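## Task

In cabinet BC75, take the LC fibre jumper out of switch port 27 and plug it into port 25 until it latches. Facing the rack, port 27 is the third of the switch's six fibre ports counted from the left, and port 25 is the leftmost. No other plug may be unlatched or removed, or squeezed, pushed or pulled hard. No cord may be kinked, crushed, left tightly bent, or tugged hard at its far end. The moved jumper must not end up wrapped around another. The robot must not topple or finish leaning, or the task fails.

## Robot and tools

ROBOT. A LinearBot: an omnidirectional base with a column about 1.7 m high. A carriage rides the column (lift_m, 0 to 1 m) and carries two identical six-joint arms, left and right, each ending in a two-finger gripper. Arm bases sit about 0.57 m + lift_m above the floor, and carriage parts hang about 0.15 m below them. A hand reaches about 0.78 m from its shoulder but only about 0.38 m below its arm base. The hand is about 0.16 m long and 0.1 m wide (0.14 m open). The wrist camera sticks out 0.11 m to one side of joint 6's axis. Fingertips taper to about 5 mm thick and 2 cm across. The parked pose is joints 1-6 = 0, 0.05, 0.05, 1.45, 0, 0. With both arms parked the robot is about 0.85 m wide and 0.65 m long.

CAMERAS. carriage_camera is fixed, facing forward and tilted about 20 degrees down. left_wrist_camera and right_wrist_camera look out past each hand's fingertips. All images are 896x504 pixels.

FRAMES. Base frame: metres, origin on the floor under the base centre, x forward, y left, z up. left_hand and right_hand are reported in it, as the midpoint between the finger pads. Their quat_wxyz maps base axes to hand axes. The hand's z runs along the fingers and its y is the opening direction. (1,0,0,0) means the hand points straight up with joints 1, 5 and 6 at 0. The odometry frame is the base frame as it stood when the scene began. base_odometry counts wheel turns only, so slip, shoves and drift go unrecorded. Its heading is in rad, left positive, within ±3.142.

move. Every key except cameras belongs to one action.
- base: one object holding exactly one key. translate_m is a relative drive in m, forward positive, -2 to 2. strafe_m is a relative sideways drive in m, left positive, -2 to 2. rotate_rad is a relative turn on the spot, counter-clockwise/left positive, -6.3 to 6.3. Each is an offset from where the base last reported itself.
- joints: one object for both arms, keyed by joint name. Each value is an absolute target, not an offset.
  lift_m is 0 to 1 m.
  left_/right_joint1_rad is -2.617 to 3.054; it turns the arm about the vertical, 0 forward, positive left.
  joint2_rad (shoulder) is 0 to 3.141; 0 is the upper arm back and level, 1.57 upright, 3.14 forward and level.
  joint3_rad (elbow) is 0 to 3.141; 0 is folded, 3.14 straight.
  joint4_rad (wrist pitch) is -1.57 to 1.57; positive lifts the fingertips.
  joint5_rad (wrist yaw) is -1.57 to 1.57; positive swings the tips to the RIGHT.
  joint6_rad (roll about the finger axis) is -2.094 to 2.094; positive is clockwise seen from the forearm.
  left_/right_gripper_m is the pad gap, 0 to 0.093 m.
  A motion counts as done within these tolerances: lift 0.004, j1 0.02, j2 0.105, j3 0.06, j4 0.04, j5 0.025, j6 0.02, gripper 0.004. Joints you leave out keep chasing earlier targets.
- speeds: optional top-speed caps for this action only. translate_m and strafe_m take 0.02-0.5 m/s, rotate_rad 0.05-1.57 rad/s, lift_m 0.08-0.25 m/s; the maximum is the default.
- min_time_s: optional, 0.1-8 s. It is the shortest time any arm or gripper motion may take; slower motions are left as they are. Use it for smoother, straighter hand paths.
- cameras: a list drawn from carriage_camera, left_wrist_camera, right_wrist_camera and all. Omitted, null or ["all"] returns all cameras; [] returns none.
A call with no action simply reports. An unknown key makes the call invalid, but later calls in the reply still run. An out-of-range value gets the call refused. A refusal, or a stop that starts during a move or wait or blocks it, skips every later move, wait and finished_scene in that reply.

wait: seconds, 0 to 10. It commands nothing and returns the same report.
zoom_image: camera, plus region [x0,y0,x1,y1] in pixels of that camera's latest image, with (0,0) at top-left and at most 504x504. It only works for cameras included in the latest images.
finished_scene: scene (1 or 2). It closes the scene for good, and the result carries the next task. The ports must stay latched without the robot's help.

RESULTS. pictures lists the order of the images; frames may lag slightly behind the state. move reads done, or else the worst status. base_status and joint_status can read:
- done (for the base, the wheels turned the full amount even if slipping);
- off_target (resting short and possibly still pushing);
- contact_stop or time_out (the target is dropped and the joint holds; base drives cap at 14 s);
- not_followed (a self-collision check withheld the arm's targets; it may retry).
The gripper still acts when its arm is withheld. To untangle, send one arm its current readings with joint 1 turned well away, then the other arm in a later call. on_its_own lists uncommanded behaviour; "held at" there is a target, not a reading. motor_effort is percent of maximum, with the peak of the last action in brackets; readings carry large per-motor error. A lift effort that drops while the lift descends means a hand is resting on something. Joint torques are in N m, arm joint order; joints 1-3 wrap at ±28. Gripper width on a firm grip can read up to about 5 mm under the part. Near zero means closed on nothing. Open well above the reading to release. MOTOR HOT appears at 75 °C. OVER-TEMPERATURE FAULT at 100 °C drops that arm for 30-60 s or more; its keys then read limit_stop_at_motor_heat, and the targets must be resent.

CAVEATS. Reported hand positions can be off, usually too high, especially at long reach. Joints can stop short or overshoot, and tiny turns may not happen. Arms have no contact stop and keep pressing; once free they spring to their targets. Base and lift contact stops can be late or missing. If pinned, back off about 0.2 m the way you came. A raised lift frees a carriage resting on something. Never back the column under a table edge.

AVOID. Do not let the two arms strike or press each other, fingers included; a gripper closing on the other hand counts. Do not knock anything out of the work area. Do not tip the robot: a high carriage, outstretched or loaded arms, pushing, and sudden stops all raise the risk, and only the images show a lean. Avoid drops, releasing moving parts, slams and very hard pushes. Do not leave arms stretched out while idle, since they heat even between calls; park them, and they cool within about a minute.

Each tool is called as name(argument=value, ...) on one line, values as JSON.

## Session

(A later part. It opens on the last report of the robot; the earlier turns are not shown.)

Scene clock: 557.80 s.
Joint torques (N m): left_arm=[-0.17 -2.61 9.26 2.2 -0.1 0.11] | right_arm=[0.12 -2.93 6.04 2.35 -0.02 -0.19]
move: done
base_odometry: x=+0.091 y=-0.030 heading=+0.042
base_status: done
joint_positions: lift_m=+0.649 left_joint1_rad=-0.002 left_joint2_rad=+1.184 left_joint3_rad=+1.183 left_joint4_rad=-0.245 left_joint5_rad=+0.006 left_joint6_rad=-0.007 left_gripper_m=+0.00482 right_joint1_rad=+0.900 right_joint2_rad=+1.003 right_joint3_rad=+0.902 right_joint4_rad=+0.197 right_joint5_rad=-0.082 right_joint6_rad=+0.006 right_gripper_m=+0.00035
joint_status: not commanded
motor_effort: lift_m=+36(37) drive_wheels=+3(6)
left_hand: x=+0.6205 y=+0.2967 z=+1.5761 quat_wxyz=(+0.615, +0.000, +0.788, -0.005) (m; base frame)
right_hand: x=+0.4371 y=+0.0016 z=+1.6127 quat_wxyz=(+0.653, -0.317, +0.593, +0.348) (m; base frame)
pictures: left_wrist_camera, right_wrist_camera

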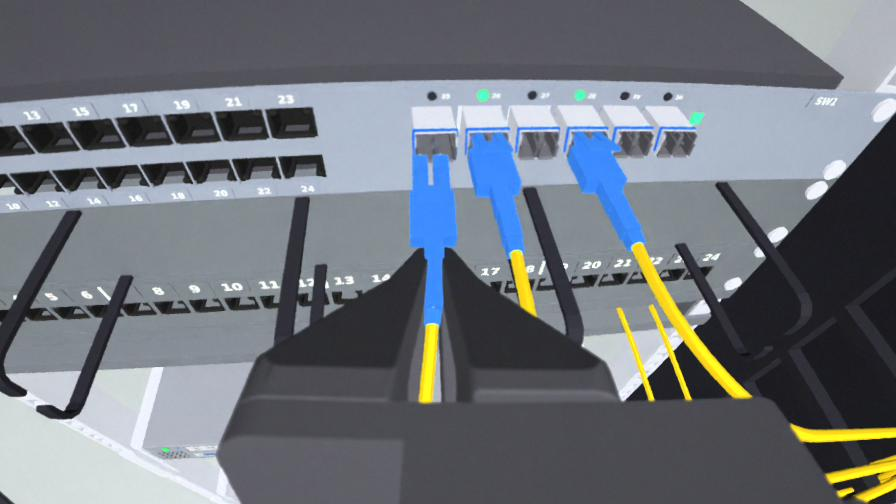

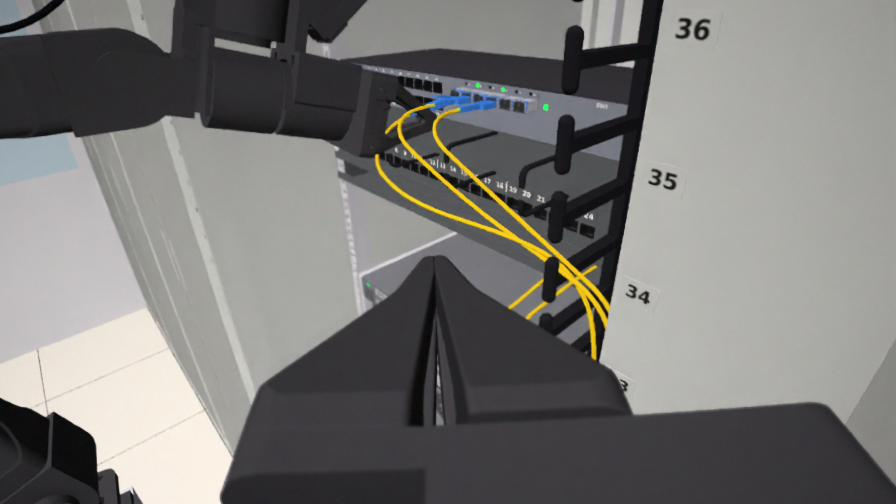

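move(base={"translate_m":-0.007}, joints={"lift_m":0.651}, speeds={"translate_m":0.03}, cameras=["left_wrist_camera","right_wrist_camera"])

zoom_image(camera="left_wrist_camera", region=[395, 120, 525, 250])

zoom_image(camera="right_wrist_camera", region=[415, 65, 505, 125])

Scene clock: 565.97 s.
Joint torques (N m): left_arm=[-0.18 -3.7 9.18 1.98 -0.11 0.09] | right_arm=[0.13 -2.97 6.12 2.36 0.02 -0.19]
move: done
base_odometry: x=+0.084 y=-0.030 heading=+0.042
base_status: done
joint_positions: lift_m=+0.651 left_joint1_rad=-0.002 left_joint2_rad=+1.193 left_joint3_rad=+1.183 left_joint4_rad=-0.227 left_joint5_rad=+0.006 left_joint6_rad=-0.007 left_gripper_m=+0.00482 right_joint1_rad=+0.900 right_joint2_rad=+1.003 right_joint3_rad=+0.902 right_joint4_rad=+0.197 right_joint5_rad=-0.081 right_joint6_rad=+0.006 right_gripper_m=+0.00035
joint_status: all done
motor_effort: lift_m=+41(45) drive_wheels=-3(4)
left_hand: x=+0.6240 y=+0.2967 z=+1.5786 quat_wxyz=(+0.618, +0.000, +0.786, -0.005) (m; base frame)
right_hand: x=+0.4372 y=+0.0016 z=+1.6146 quat_wxyz=(+0.653, -0.317, +0.593, +0.348) (m; base frame)
pictures: left_wrist_camera, right_wrist_camera

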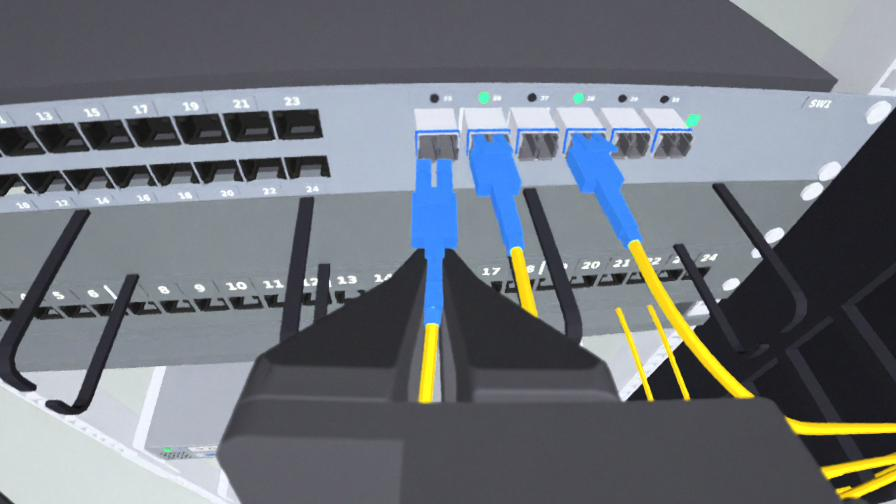

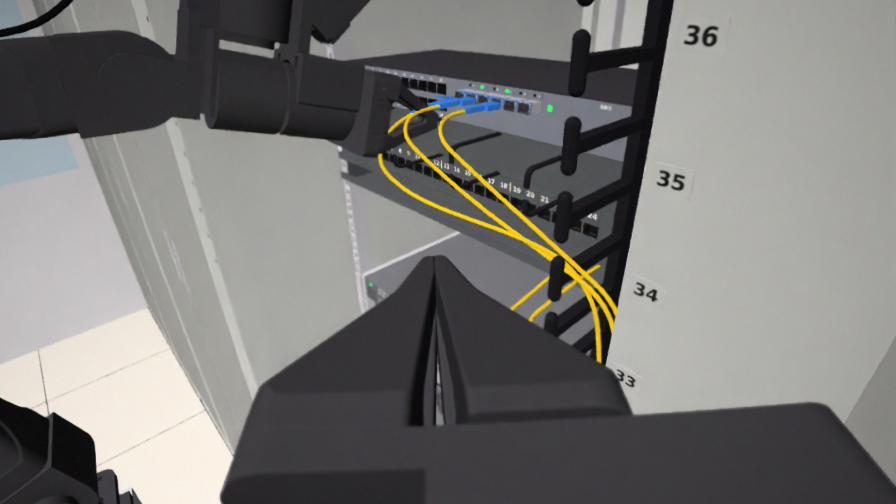

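Scaled by 3.877.

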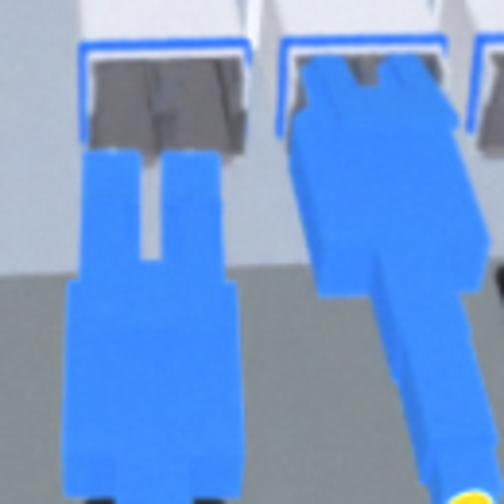

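Scaled by 5.600.

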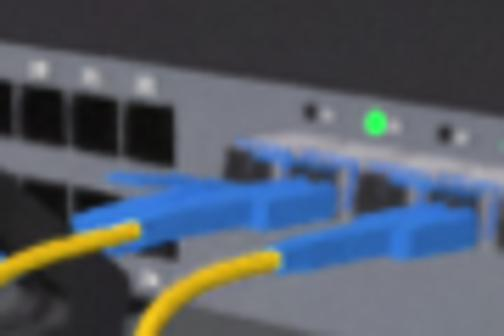

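move(base={"strafe_m":-0.0012}, joints={"lift_m":0.6542}, speeds={"strafe_m":0.02}, cameras=["left_wrist_camera","right_wrist_camera"])

zoom_image(camera="left_wrist_camera", region=[395, 120, 525, 250])

zoom_image(camera="right_wrist_camera", region=[415, 75, 505, 135])

Scene clock: 571.00 s.
Joint torques (N m): left_arm=[-0.18 -3.7 9.09 1.94 -0.11 0.11] | right_arm=[0.2 -3.07 6.12 2.34 -0.02 -0.19]
move: done
base_odometry: x=+0.084 y=-0.031 heading=+0.042
base_status: done
joint_positions: lift_m=+0.654 left_joint1_rad=-0.002 left_joint2_rad=+1.194 left_joint3_rad=+1.183 left_joint4_rad=-0.223 left_joint5_rad=+0.005 left_joint6_rad=-0.006 left_gripper_m=+0.00482 right_joint1_rad=+0.900 right_joint2_rad=+1.003 right_joint3_rad=+0.902 right_joint4_rad=+0.198 right_joint5_rad=-0.081 right_joint6_rad=+0.006 right_gripper_m=+0.00035
joint_status: all done
motor_effort: lift_m=+42(48) drive_wheels=+2(4)
left_hand: x=+0.6244 y=+0.2969 z=+1.5827 quat_wxyz=(+0.620, +0.000, +0.785, -0.005) (m; base frame)
right_hand: x=+0.4371 y=+0.0015 z=+1.6183 quat_wxyz=(+0.654, -0.317, +0.592, +0.348) (m; base frame)
pictures: left_wrist_camera, right_wrist_camera

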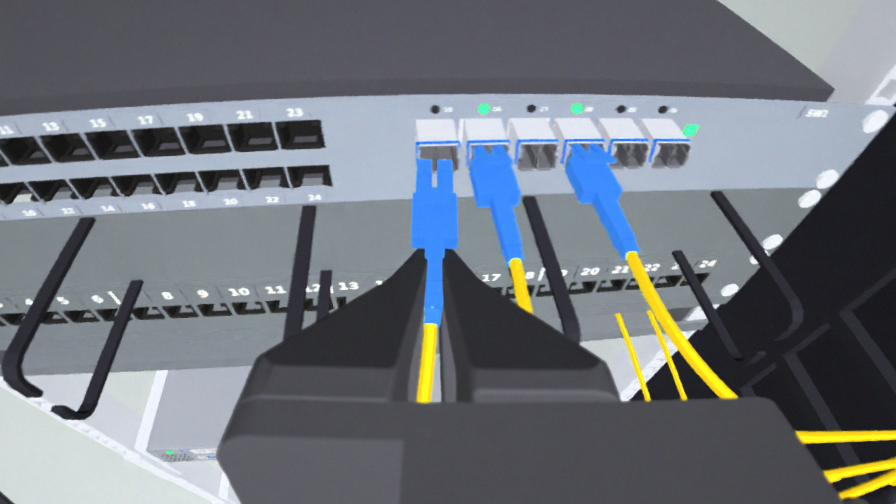

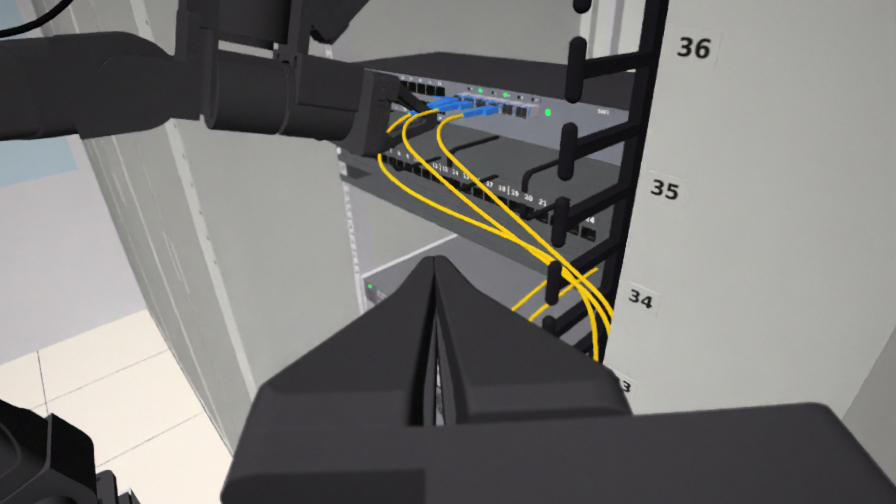

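Scaled by 3.877.

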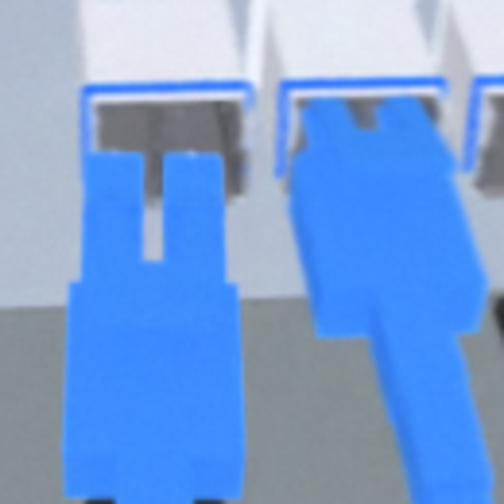

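Scaled by 5.600.

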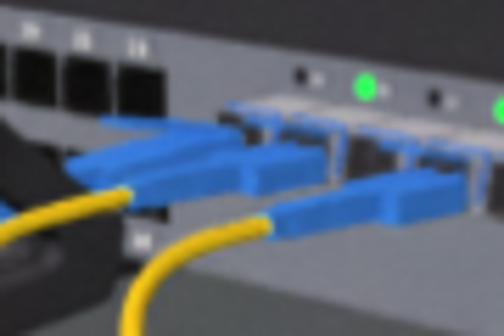

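move(base={"strafe_m":-0.002}, speeds={"strafe_m":0.02}, cameras=["left_wrist_camera"])

zoom_image(camera="left_wrist_camera", region=[395, 120, 525, 250])

Scene clock: 574.50 s.
Joint torques (N m): left_arm=[-0.17 -3.73 9.24 1.93 -0.09 0.1] | right_arm=[0.13 -2.86 6.17 2.35 -0.01 -0.19]
move: done
base_odometry: x=+0.084 y=-0.033 heading=+0.042
base_status: done
joint_positions: lift_m=+0.654 left_joint1_rad=-0.001 left_joint2_rad=+1.194 left_joint3_rad=+1.183 left_joint4_rad=-0.223 left_joint5_rad=+0.005 left_joint6_rad=-0.006 left_gripper_m=+0.00482 right_joint1_rad=+0.900 right_joint2_rad=+1.003 right_joint3_rad=+0.902 right_joint4_rad=+0.199 right_joint5_rad=-0.081 right_joint6_rad=+0.006 right_gripper_m=+0.00035
joint_status: not commanded
motor_effort: lift_m=+41(42) drive_wheels=+3(7)
left_hand: x=+0.6244 y=+0.2972 z=+1.5827 quat_wxyz=(+0.620, -0.001, +0.785, -0.004) (m; base frame)
right_hand: x=+0.4372 y=+0.0014 z=+1.6184 quat_wxyz=(+0.654, -0.317, +0.592, +0.348) (m; base frame)
pictures: left_wrist_camera

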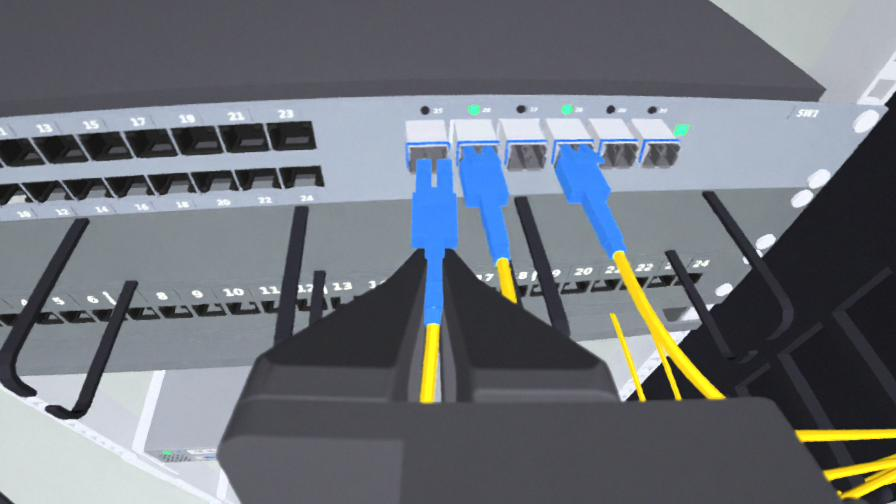

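Scaled by 3.877.

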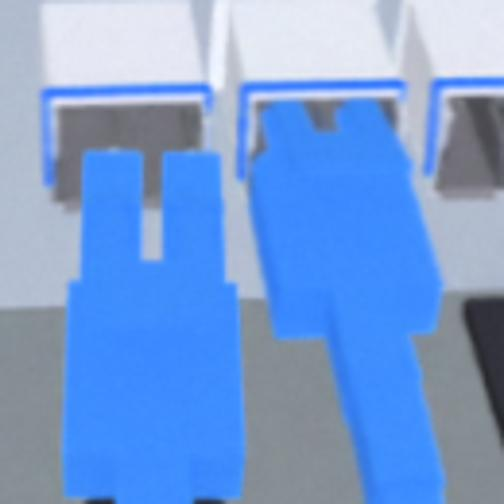

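move(base={"strafe_m":0.002}, speeds={"strafe_m":0.02}, cameras=["left_wrist_camera"])

zoom_image(camera="left_wrist_camera", region=[395, 120, 525, 250])

Scene clock: 578.37 s.
Joint torques (N m): left_arm=[-0.2 -3.77 9.21 1.94 -0.1 0.08] | right_arm=[0.12 -2.86 6.12 2.35 -0.02 -0.19]
move: done
base_odometry: x=+0.084 y=-0.031 heading=+0.042
base_status: done
joint_positions: lift_m=+0.654 left_joint1_rad=-0.001 left_joint2_rad=+1.194 left_joint3_rad=+1.183 left_joint4_rad=-0.224 left_joint5_rad=+0.004 left_joint6_rad=-0.006 left_gripper_m=+0.00482 right_joint1_rad=+0.900 right_joint2_rad=+1.003 right_joint3_rad=+0.902 right_joint4_rad=+0.198 right_joint5_rad=-0.081 right_joint6_rad=+0.006 right_gripper_m=+0.00035
joint_status: not commanded
motor_effort: lift_m=+41(42) drive_wheels=-3(5)
left_hand: x=+0.6243 y=+0.2973 z=+1.5824 quat_wxyz=(+0.619, -0.001, +0.785, -0.004) (m; base frame)
right_hand: x=+0.4372 y=+0.0014 z=+1.6183 quat_wxyz=(+0.654, -0.317, +0.592, +0.348) (m; base frame)
pictures: left_wrist_camera

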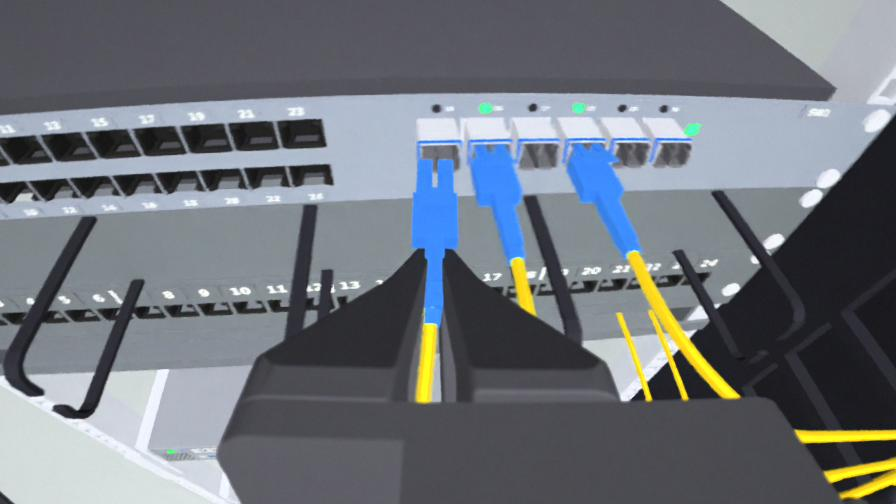

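Scaled by 3.877.

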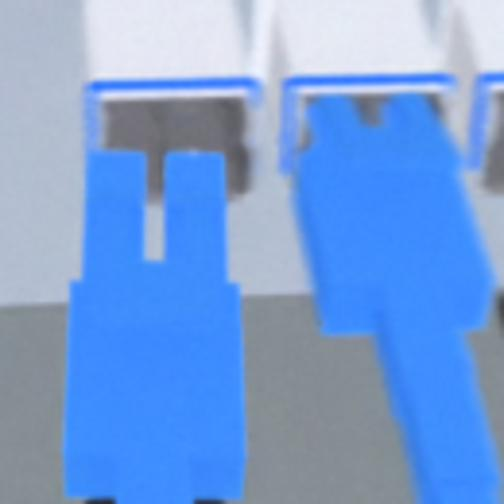

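wait(seconds=0.5, cameras=["left_wrist_camera","right_wrist_camera"])

zoom_image(camera="left_wrist_camera", region=[395, 120, 525, 250])

zoom_image(camera="right_wrist_camera", region=[415, 75, 505, 135])

Scene clock: 581.30 s.
Joint torques (N m): left_arm=[-0.23 -3.79 9.11 1.94 -0.08 0.07] | right_arm=[0.12 -2.89 6.12 2.35 -0.02 -0.19]
base_odometry: x=+0.084 y=-0.031 heading=+0.042
base_status: done
joint_positions: lift_m=+0.654 left_joint1_rad=-0.001 left_joint2_rad=+1.194 left_joint3_rad=+1.183 left_joint4_rad=-0.224 left_joint5_rad=+0.004 left_joint6_rad=-0.006 left_gripper_m=+0.00482 right_joint1_rad=+0.900 right_joint2_rad=+1.003 right_joint3_rad=+0.902 right_joint4_rad=+0.198 right_joint5_rad=-0.081 right_joint6_rad=+0.006 right_gripper_m=+0.00035
joint_status: not commanded
motor_effort: lift_m=+41(42) drive_wheels=-4(5)
left_hand: x=+0.6243 y=+0.2973 z=+1.5824 quat_wxyz=(+0.619, -0.001, +0.785, -0.004) (m; base frame)
right_hand: x=+0.4372 y=+0.0014 z=+1.6183 quat_wxyz=(+0.654, -0.317, +0.592, +0.348) (m; base frame)
wait: 0.50 s; at rest from the start
pictures: left_wrist_camera, right_wrist_camera

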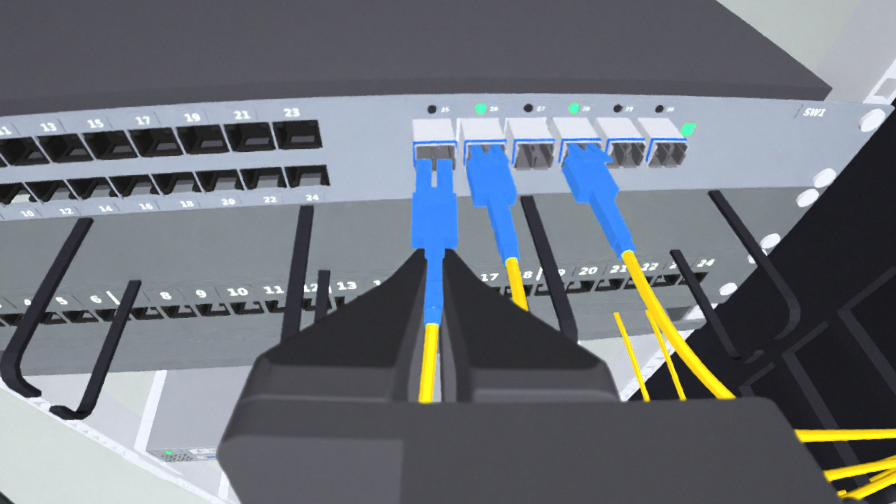

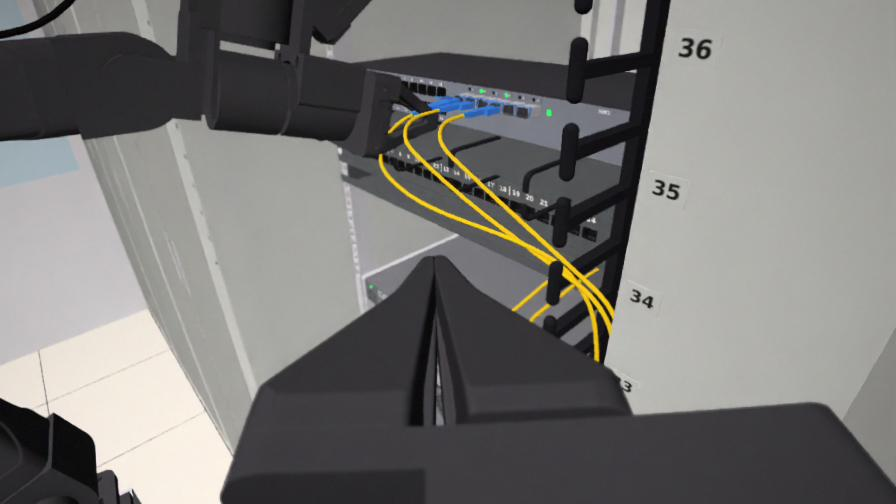

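Scaled by 3.877.

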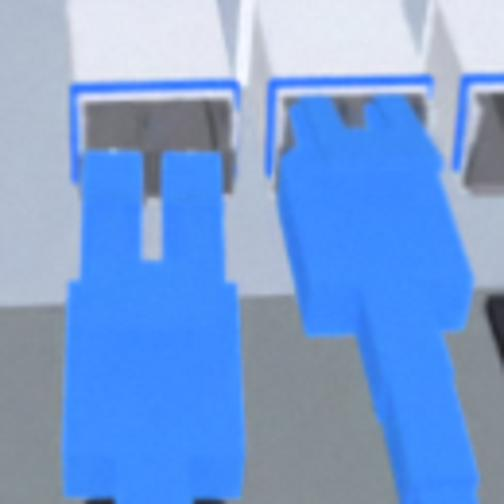

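Scaled by 5.600.

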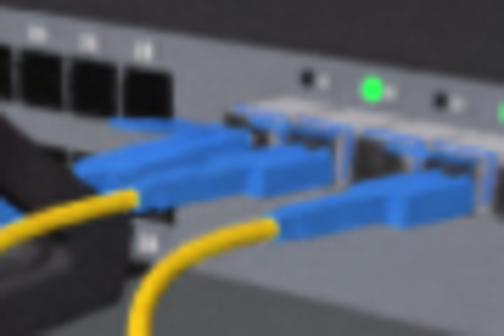

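move(base={"translate_m":0.008}, speeds={"translate_m":0.02}, cameras=[])

wait(seconds=0.7, cameras=["left_wrist_camera","right_wrist_camera"])

zoom_image(camera="left_wrist_camera", region=[395, 120, 525, 250])

zoom_image(camera="right_wrist_camera", region=[415, 75, 505, 135])

Scene clock: 586.23 s.
Joint torques (N m): left_arm=[-0.14 -2.5 9.02 2.2 -0.07 0.1] | right_arm=[0.12 -3 5.97 2.37 -0.02 -0.19]
move: done
base_odometry: x=+0.092 y=-0.031 heading=+0.041
base_status: done
joint_positions: lift_m=+0.654 left_joint1_rad=-0.002 left_joint2_rad=+1.183 left_joint3_rad=+1.183 left_joint4_rad=-0.253 left_joint5_rad=+0.005 left_joint6_rad=-0.006 left_gripper_m=+0.00482 right_joint1_rad=+0.900 right_joint2_rad=+1.003 right_joint3_rad=+0.902 right_joint4_rad=+0.197 right_joint5_rad=-0.081 right_joint6_rad=+0.006 right_gripper_m=+0.00035
joint_status: not commanded
motor_effort: lift_m=+41(42) drive_wheels=+3(5)
left_hand: x=+0.6199 y=+0.2970 z=+1.5798 quat_wxyz=(+0.612, +0.000, +0.791, -0.004) (m; base frame)
right_hand: x=+0.4372 y=+0.0014 z=+1.6182 quat_wxyz=(+0.653, -0.317, +0.593, +0.348) (m; base frame)
pictures: none
No camera images: "cameras" was empty.

Scene clock: 586.93 s.
Joint torques (N m): left_arm=[-0.17 -2.5 9.13 2.21 -0.09 0.09] | right_arm=[0.12 -2.89 6.12 2.35 -0.02 -0.19]
base_odometry: x=+0.092 y=-0.031 heading=+0.041
base_status: done
joint_positions: lift_m=+0.654 left_joint1_rad=-0.002 left_joint2_rad=+1.183 left_joint3_rad=+1.183 left_joint4_rad=-0.253 left_joint5_rad=+0.005 left_joint6_rad=-0.006 left_gripper_m=+0.00482 right_joint1_rad=+0.900 right_joint2_rad=+1.003 right_joint3_rad=+0.902 right_joint4_rad=+0.197 right_joint5_rad=-0.081 right_joint6_rad=+0.006 right_gripper_m=+0.00035
joint_status: not commanded
motor_effort: lift_m=+41(42) drive_wheels=+3(5)
left_hand: x=+0.6199 y=+0.2970 z=+1.5798 quat_wxyz=(+0.612, +0.000, +0.791, -0.004) (m; base frame)
right_hand: x=+0.4372 y=+0.0014 z=+1.6182 quat_wxyz=(+0.653, -0.317, +0.593, +0.348) (m; base frame)
wait: 0.70 s; at rest by 0.27 s
pictures: left_wrist_camera, right_wrist_camera

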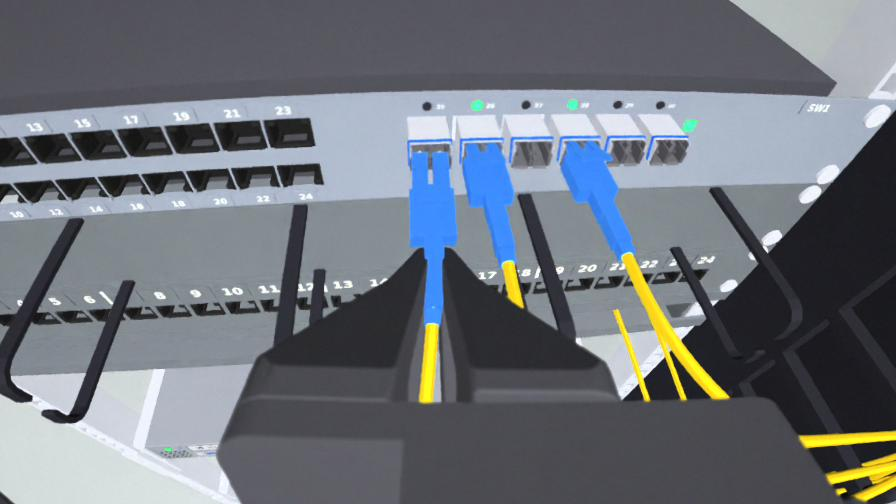

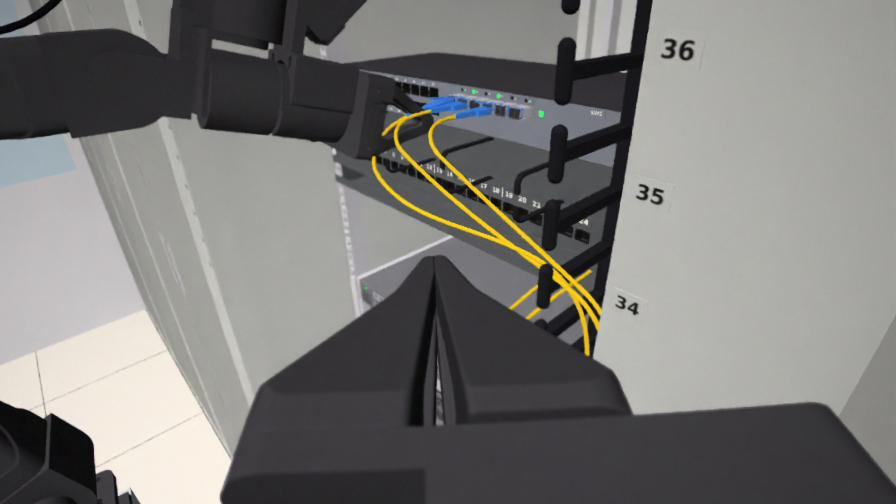

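Scaled by 3.877.

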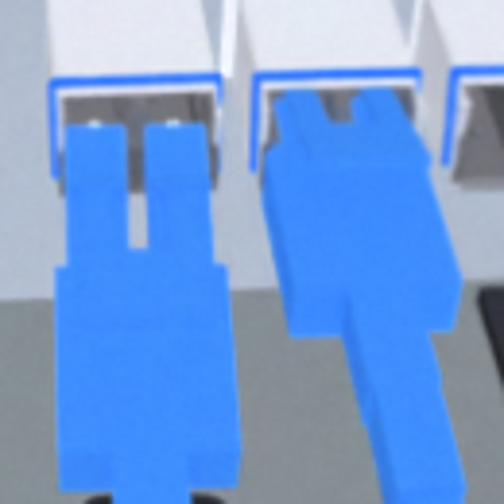

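Scaled by 5.600.

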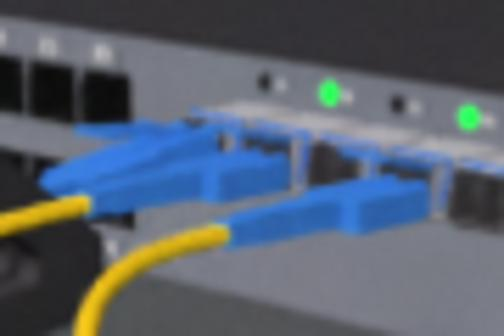

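move(joints={"lift_m":0.6575}, cameras=[])

move(base={"translate_m":0.006}, speeds={"translate_m":0.02}, cameras=[])

wait(seconds=0.5, cameras=["left_wrist_camera","right_wrist_camera"])

zoom_image(camera="left_wrist_camera", region=[395, 120, 525, 250])

zoom_image(camera="right_wrist_camera", region=[415, 75, 505, 135])

Scene clock: 594.40 s.
Joint torques (N m): left_arm=[-0.18 -2.45 9.1 2.3 -0.1 0.09] | right_arm=[0.12 -2.91 6.01 2.31 -0.01 -0.19]
move: done
base_odometry: x=+0.092 y=-0.031 heading=+0.041
base_status: not commanded
joint_positions: lift_m=+0.657 left_joint1_rad=-0.002 left_joint2_rad=+1.183 left_joint3_rad=+1.183 left_joint4_rad=-0.259 left_joint5_rad=+0.005 left_joint6_rad=-0.006 left_gripper_m=+0.00482 right_joint1_rad=+0.900 right_joint2_rad=+1.003 right_joint3_rad=+0.902 right_joint4_rad=+0.199 right_joint5_rad=-0.081 right_joint6_rad=+0.006 right_gripper_m=+0.00035
joint_status: all done
motor_effort: lift_m=+41(48) drive_wheels=+4(4)
left_hand: x=+0.6195 y=+0.2970 z=+1.5817 quat_wxyz=(+0.610, +0.000, +0.792, -0.004) (m; base frame)
right_hand: x=+0.4371 y=+0.0014 z=+1.6219 quat_wxyz=(+0.654, -0.317, +0.592, +0.348) (m; base frame)
pictures: none
No camera images: "cameras" was empty.

Scene clock: 595.10 s.
Joint torques (N m): left_arm=[-0.25 -1.76 9.16 2.58 -0.14 0.09] | right_arm=[0.12 -2.91 6.13 2.34 -0.01 -0.19]
move: done
base_odometry: x=+0.098 y=-0.031 heading=+0.041
base_status: done
joint_positions: lift_m=+0.657 left_joint1_rad=-0.002 left_joint2_rad=+1.177 left_joint3_rad=+1.183 left_joint4_rad=-0.297 left_joint5_rad=+0.008 left_joint6_rad=-0.006 left_gripper_m=+0.00482 right_joint1_rad=+0.900 right_joint2_rad=+1.003 right_joint3_rad=+0.902 right_joint4_rad=+0.197 right_joint5_rad=-0.081 right_joint6_rad=+0.006 right_gripper_m=+0.00035
joint_status: not commanded
motor_effort: lift_m=+41(41) drive_wheels=+3(7)
left_hand: x=+0.6156 y=+0.2964 z=+1.5749 quat_wxyz=(+0.597, +0.001, +0.802, -0.006) (m; base frame)
right_hand: x=+0.4372 y=+0.0014 z=+1.6215 quat_wxyz=(+0.653, -0.317, +0.593, +0.348) (m; base frame)
pictures: none
No camera images: "cameras" was empty.

Scene clock: 595.60 s.
Joint torques (N m): left_arm=[-0.21 -1.84 9.16 2.57 -0.14 0.09] | right_arm=[0.12 -3.04 6.12 2.35 -0.02 -0.19]
base_odometry: x=+0.098 y=-0.031 heading=+0.041
base_status: done
joint_positions: lift_m=+0.657 left_joint1_rad=-0.002 left_joint2_rad=+1.177 left_joint3_rad=+1.183 left_joint4_rad=-0.296 left_joint5_rad=+0.008 left_joint6_rad=-0.006 left_gripper_m=+0.00482 right_joint1_rad=+0.900 right_joint2_rad=+1.003 right_joint3_rad=+0.902 right_joint4_rad=+0.197 right_joint5_rad=-0.081 right_joint6_rad=+0.006 right_gripper_m=+0.00035
joint_status: not commanded
motor_effort: lift_m=+41(41) drive_wheels=+3(7)
left_hand: x=+0.6156 y=+0.2964 z=+1.5749 quat_wxyz=(+0.597, +0.001, +0.802, -0.006) (m; base frame)
right_hand: x=+0.4372 y=+0.0014 z=+1.6215 quat_wxyz=(+0.653, -0.317, +0.593, +0.348) (m; base frame)
wait: 0.50 s; at rest by 0.27 s
pictures: left_wrist_camera, right_wrist_camera

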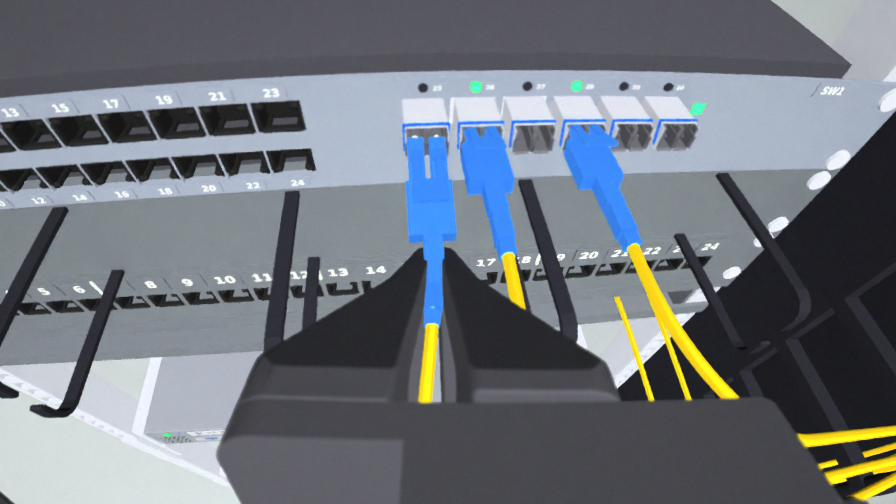

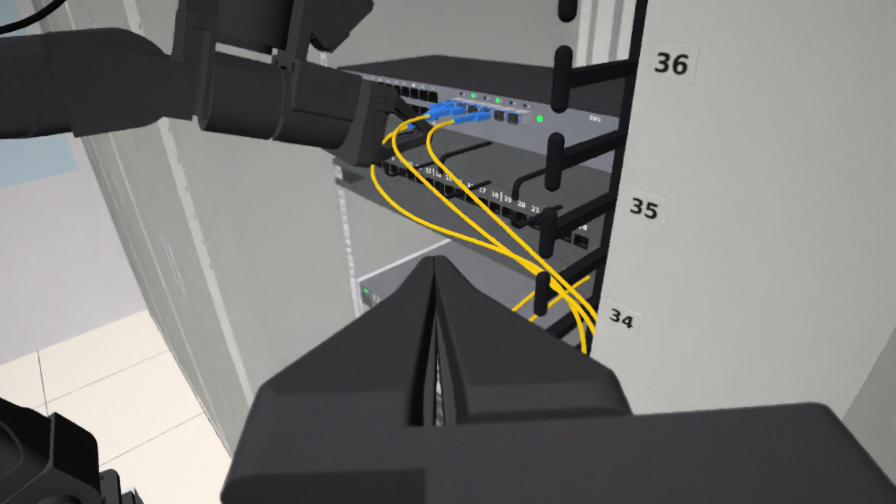

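Scaled by 3.877.

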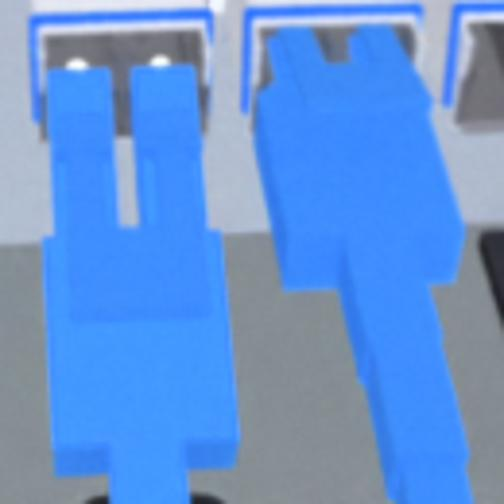

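Scaled by 5.600.

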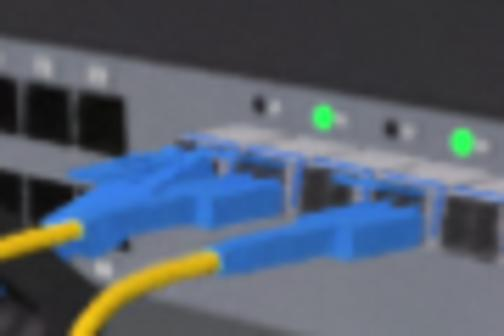

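move(base={"translate_m":-0.013}, speeds={"translate_m":0.03}, joints={"right_joint1_rad":0.93,"right_joint2_rad":1.25,"right_joint3_rad":1.05,"right_joint4_rad":0.35}, min_time_s=2, cameras=[])

wait(seconds=0.7)

zoom_image(camera="left_wrist_camera", region=[395, 120, 525, 250])

Scene clock: 615.17 s.
Joint torques (N m): left_arm=[-0.17 -3.85 9.2 1.96 -0.13 0.06] | right_arm=[0.64 -4.08 8.55 2.45 -0.03 -0.19]
move: done
base_odometry: x=+0.085 y=-0.031 heading=+0.041
base_status: done
joint_positions: lift_m=+0.657 left_joint1_rad=-0.002 left_joint2_rad=+1.195 left_joint3_rad=+1.183 left_joint4_rad=-0.226 left_joint5_rad=+0.008 left_joint6_rad=-0.006 left_gripper_m=+0.00480 right_joint1_rad=+0.924 right_joint2_rad=+1.243 right_joint3_rad=+1.022 right_joint4_rad=+0.339 right_joint5_rad=-0.081 right_joint6_rad=+0.006 right_gripper_m=+0.00035
joint_status: all done
motor_effort: lift_m=+41(42) drive_wheels=-3(5)
left_hand: x=+0.6244 y=+0.2964 z=+1.5846 quat_wxyz=(+0.618, +0.001, +0.786, -0.006) (m; base frame)
right_hand: x=+0.4652 y=+0.0537 z=+1.6237 quat_wxyz=(+0.656, -0.321, +0.582, +0.359) (m; base frame)
pictures: none
No camera images: "cameras" was empty.

Scene clock: 615.87 s.
Joint torques (N m): left_arm=[-0.21 -3.89 9.13 1.99 -0.11 0.08] | right_arm=[0.64 -4.08 8.55 2.43 -0.03 -0.19]
base_odometry: x=+0.085 y=-0.031 heading=+0.041
base_status: done
joint_positions: lift_m=+0.657 left_joint1_rad=-0.002 left_joint2_rad=+1.195 left_joint3_rad=+1.183 left_joint4_rad=-0.226 left_joint5_rad=+0.008 left_joint6_rad=-0.006 left_gripper_m=+0.00480 right_joint1_rad=+0.924 right_joint2_rad=+1.243 right_joint3_rad=+1.022 right_joint4_rad=+0.340 right_joint5_rad=-0.081 right_joint6_rad=+0.006 right_gripper_m=+0.00035
joint_status: all done
motor_effort: lift_m=+41(42) drive_wheels=-3(5)
left_hand: x=+0.6244 y=+0.2964 z=+1.5846 quat_wxyz=(+0.618, +0.001, +0.786, -0.006) (m; base frame)
right_hand: x=+0.4652 y=+0.0536 z=+1.6238 quat_wxyz=(+0.656, -0.321, +0.581, +0.359) (m; base frame)
wait: 0.70 s; at rest by 0.27 s
pictures: carriage_camera, left_wrist_camera, right_wrist_camera

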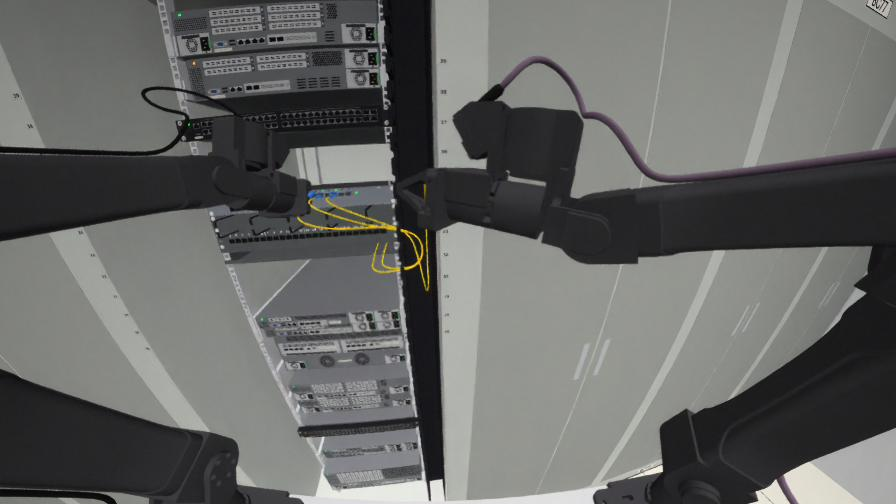

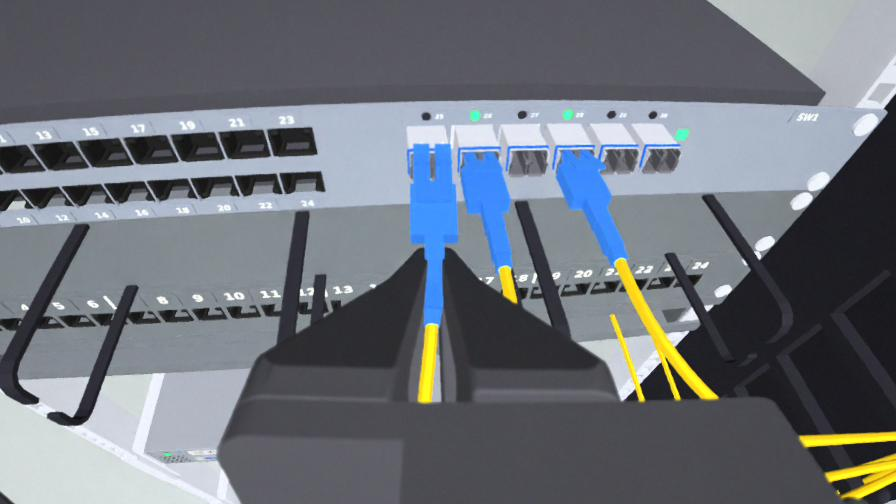

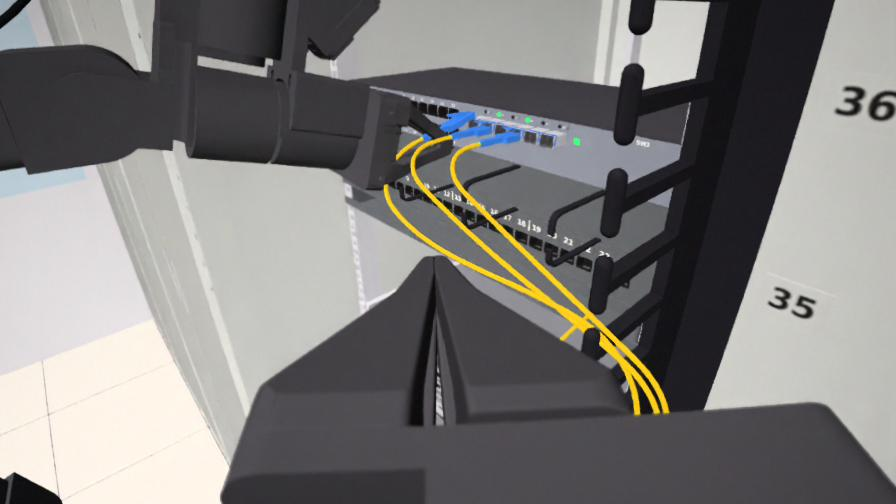

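Scaled by 3.877.

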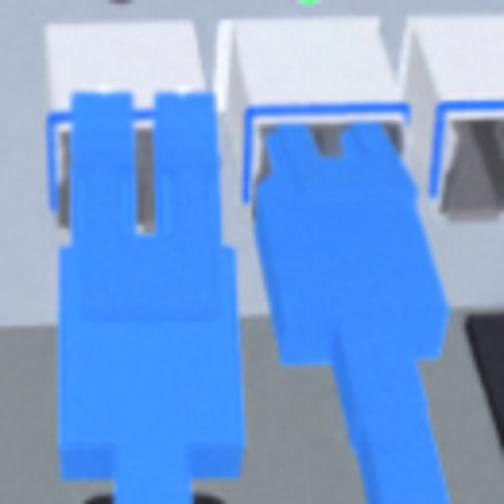

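zoom_image(camera="right_wrist_camera", region=[435, 95, 525, 155])

Scaled by 5.600.

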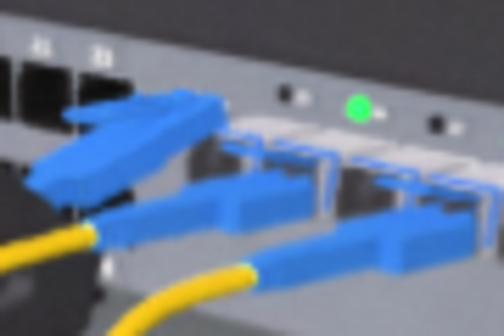

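move(joints={"lift_m":0.6495}, cameras=[])

move(base={"translate_m":0.008}, speeds={"translate_m":0.02}, cameras=[])

wait(seconds=0.5, cameras=["left_wrist_camera","right_wrist_camera"])

zoom_image(camera="left_wrist_camera", region=[395, 100, 525, 230])

zoom_image(camera="right_wrist_camera", region=[435, 85, 525, 145])

Scene clock: 634.00 s.
Joint torques (N m): left_arm=[-0.2 -3.92 9.25 1.97 -0.11 0.08] | right_arm=[0.64 -4.57 8.02 2.41 -0.03 -0.19]
move: done
base_odometry: x=+0.085 y=-0.031 heading=+0.041
base_status: not commanded
joint_positions: lift_m=+0.650 left_joint1_rad=-0.002 left_joint2_rad=+1.197 left_joint3_rad=+1.183 left_joint4_rad=-0.226 left_joint5_rad=+0.008 left_joint6_rad=-0.006 left_gripper_m=+0.00480 right_joint1_rad=+0.924 right_joint2_rad=+1.246 right_joint3_rad=+1.027 right_joint4_rad=+0.344 right_joint5_rad=-0.081 right_joint6_rad=+0.006 right_gripper_m=+0.00035
joint_status: all done
motor_effort: lift_m=+37(38) drive_wheels=-3(4)
left_hand: x=+0.6250 y=+0.2964 z=+1.5761 quat_wxyz=(+0.617, +0.001, +0.787, -0.006) (m; base frame)
right_hand: x=+0.4655 y=+0.0541 z=+1.6187 quat_wxyz=(+0.658, -0.320, +0.579, +0.360) (m; base frame)
pictures: none
No camera images: "cameras" was empty.

Scene clock: 634.80 s.
Joint torques (N m): left_arm=[-0.13 -3.85 9.22 2.22 -0.11 0.08] | right_arm=[0.46 -4.55 8.12 2.37 -0.03 -0.19]
move: done
base_odometry: x=+0.093 y=-0.031 heading=+0.041
base_status: done
joint_positions: lift_m=+0.650 left_joint1_rad=-0.002 left_joint2_rad=+1.194 left_joint3_rad=+1.183 left_joint4_rad=-0.260 left_joint5_rad=+0.008 left_joint6_rad=-0.006 left_gripper_m=+0.00479 right_joint1_rad=+0.926 right_joint2_rad=+1.246 right_joint3_rad=+1.027 right_joint4_rad=+0.346 right_joint5_rad=-0.080 right_joint6_rad=+0.006 right_gripper_m=+0.00035
joint_status: not commanded
motor_effort: lift_m=+37(37) drive_wheels=+3(5)
left_hand: x=+0.6221 y=+0.2964 z=+1.5695 quat_wxyz=(+0.605, +0.001, +0.796, -0.006) (m; base frame)
right_hand: x=+0.4649 y=+0.0545 z=+1.6193 quat_wxyz=(+0.658, -0.320, +0.578, +0.361) (m; base frame)
pictures: none
No camera images: "cameras" was empty.

Scene clock: 635.30 s.
Joint torques (N m): left_arm=[-0.2 -3.75 9.11 2.28 -0.13 0.09] | right_arm=[0.47 -4.38 8.12 2.35 -0.03 -0.19]
base_odometry: x=+0.093 y=-0.031 heading=+0.041
base_status: done
joint_positions: lift_m=+0.650 left_joint1_rad=-0.002 left_joint2_rad=+1.194 left_joint3_rad=+1.183 left_joint4_rad=-0.260 left_joint5_rad=+0.008 left_joint6_rad=-0.006 left_gripper_m=+0.00479 right_joint1_rad=+0.926 right_joint2_rad=+1.246 right_joint3_rad=+1.027 right_joint4_rad=+0.346 right_joint5_rad=-0.080 right_joint6_rad=+0.006 right_gripper_m=+0.00035
joint_status: not commanded
motor_effort: lift_m=+37(37) drive_wheels=+3(5)
left_hand: x=+0.6221 y=+0.2964 z=+1.5695 quat_wxyz=(+0.605, +0.001, +0.796, -0.006) (m; base frame)
right_hand: x=+0.4649 y=+0.0545 z=+1.6193 quat_wxyz=(+0.658, -0.320, +0.578, +0.361) (m; base frame)
wait: 0.50 s; at rest by 0.27 s
pictures: left_wrist_camera, right_wrist_camera

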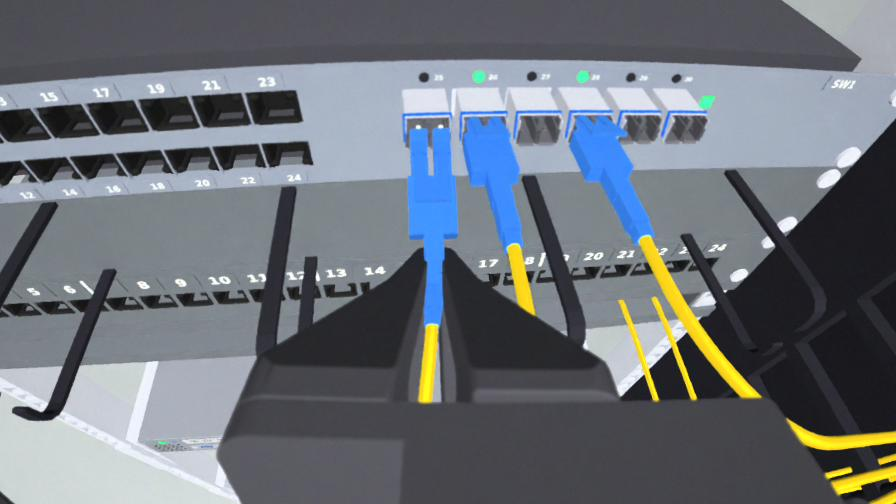

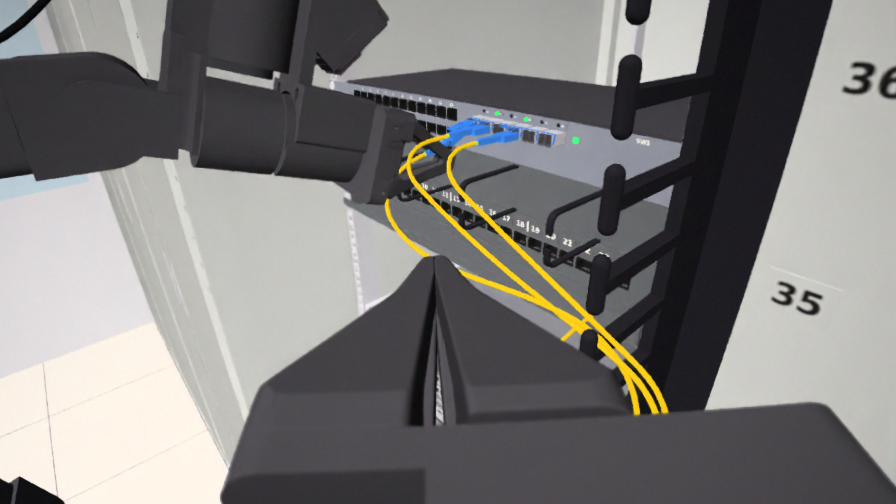

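Scaled by 3.877.

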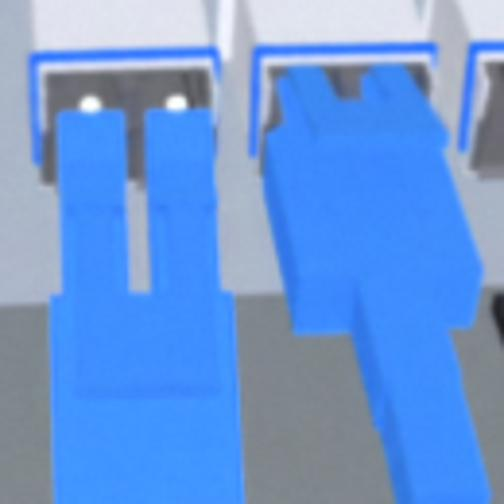

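Scaled by 5.600.

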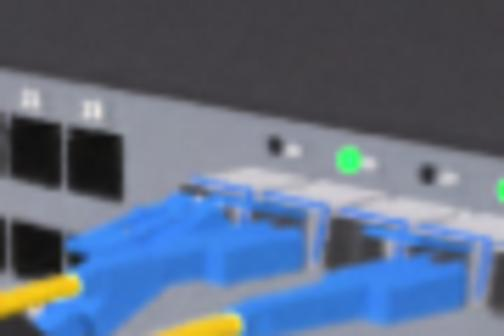

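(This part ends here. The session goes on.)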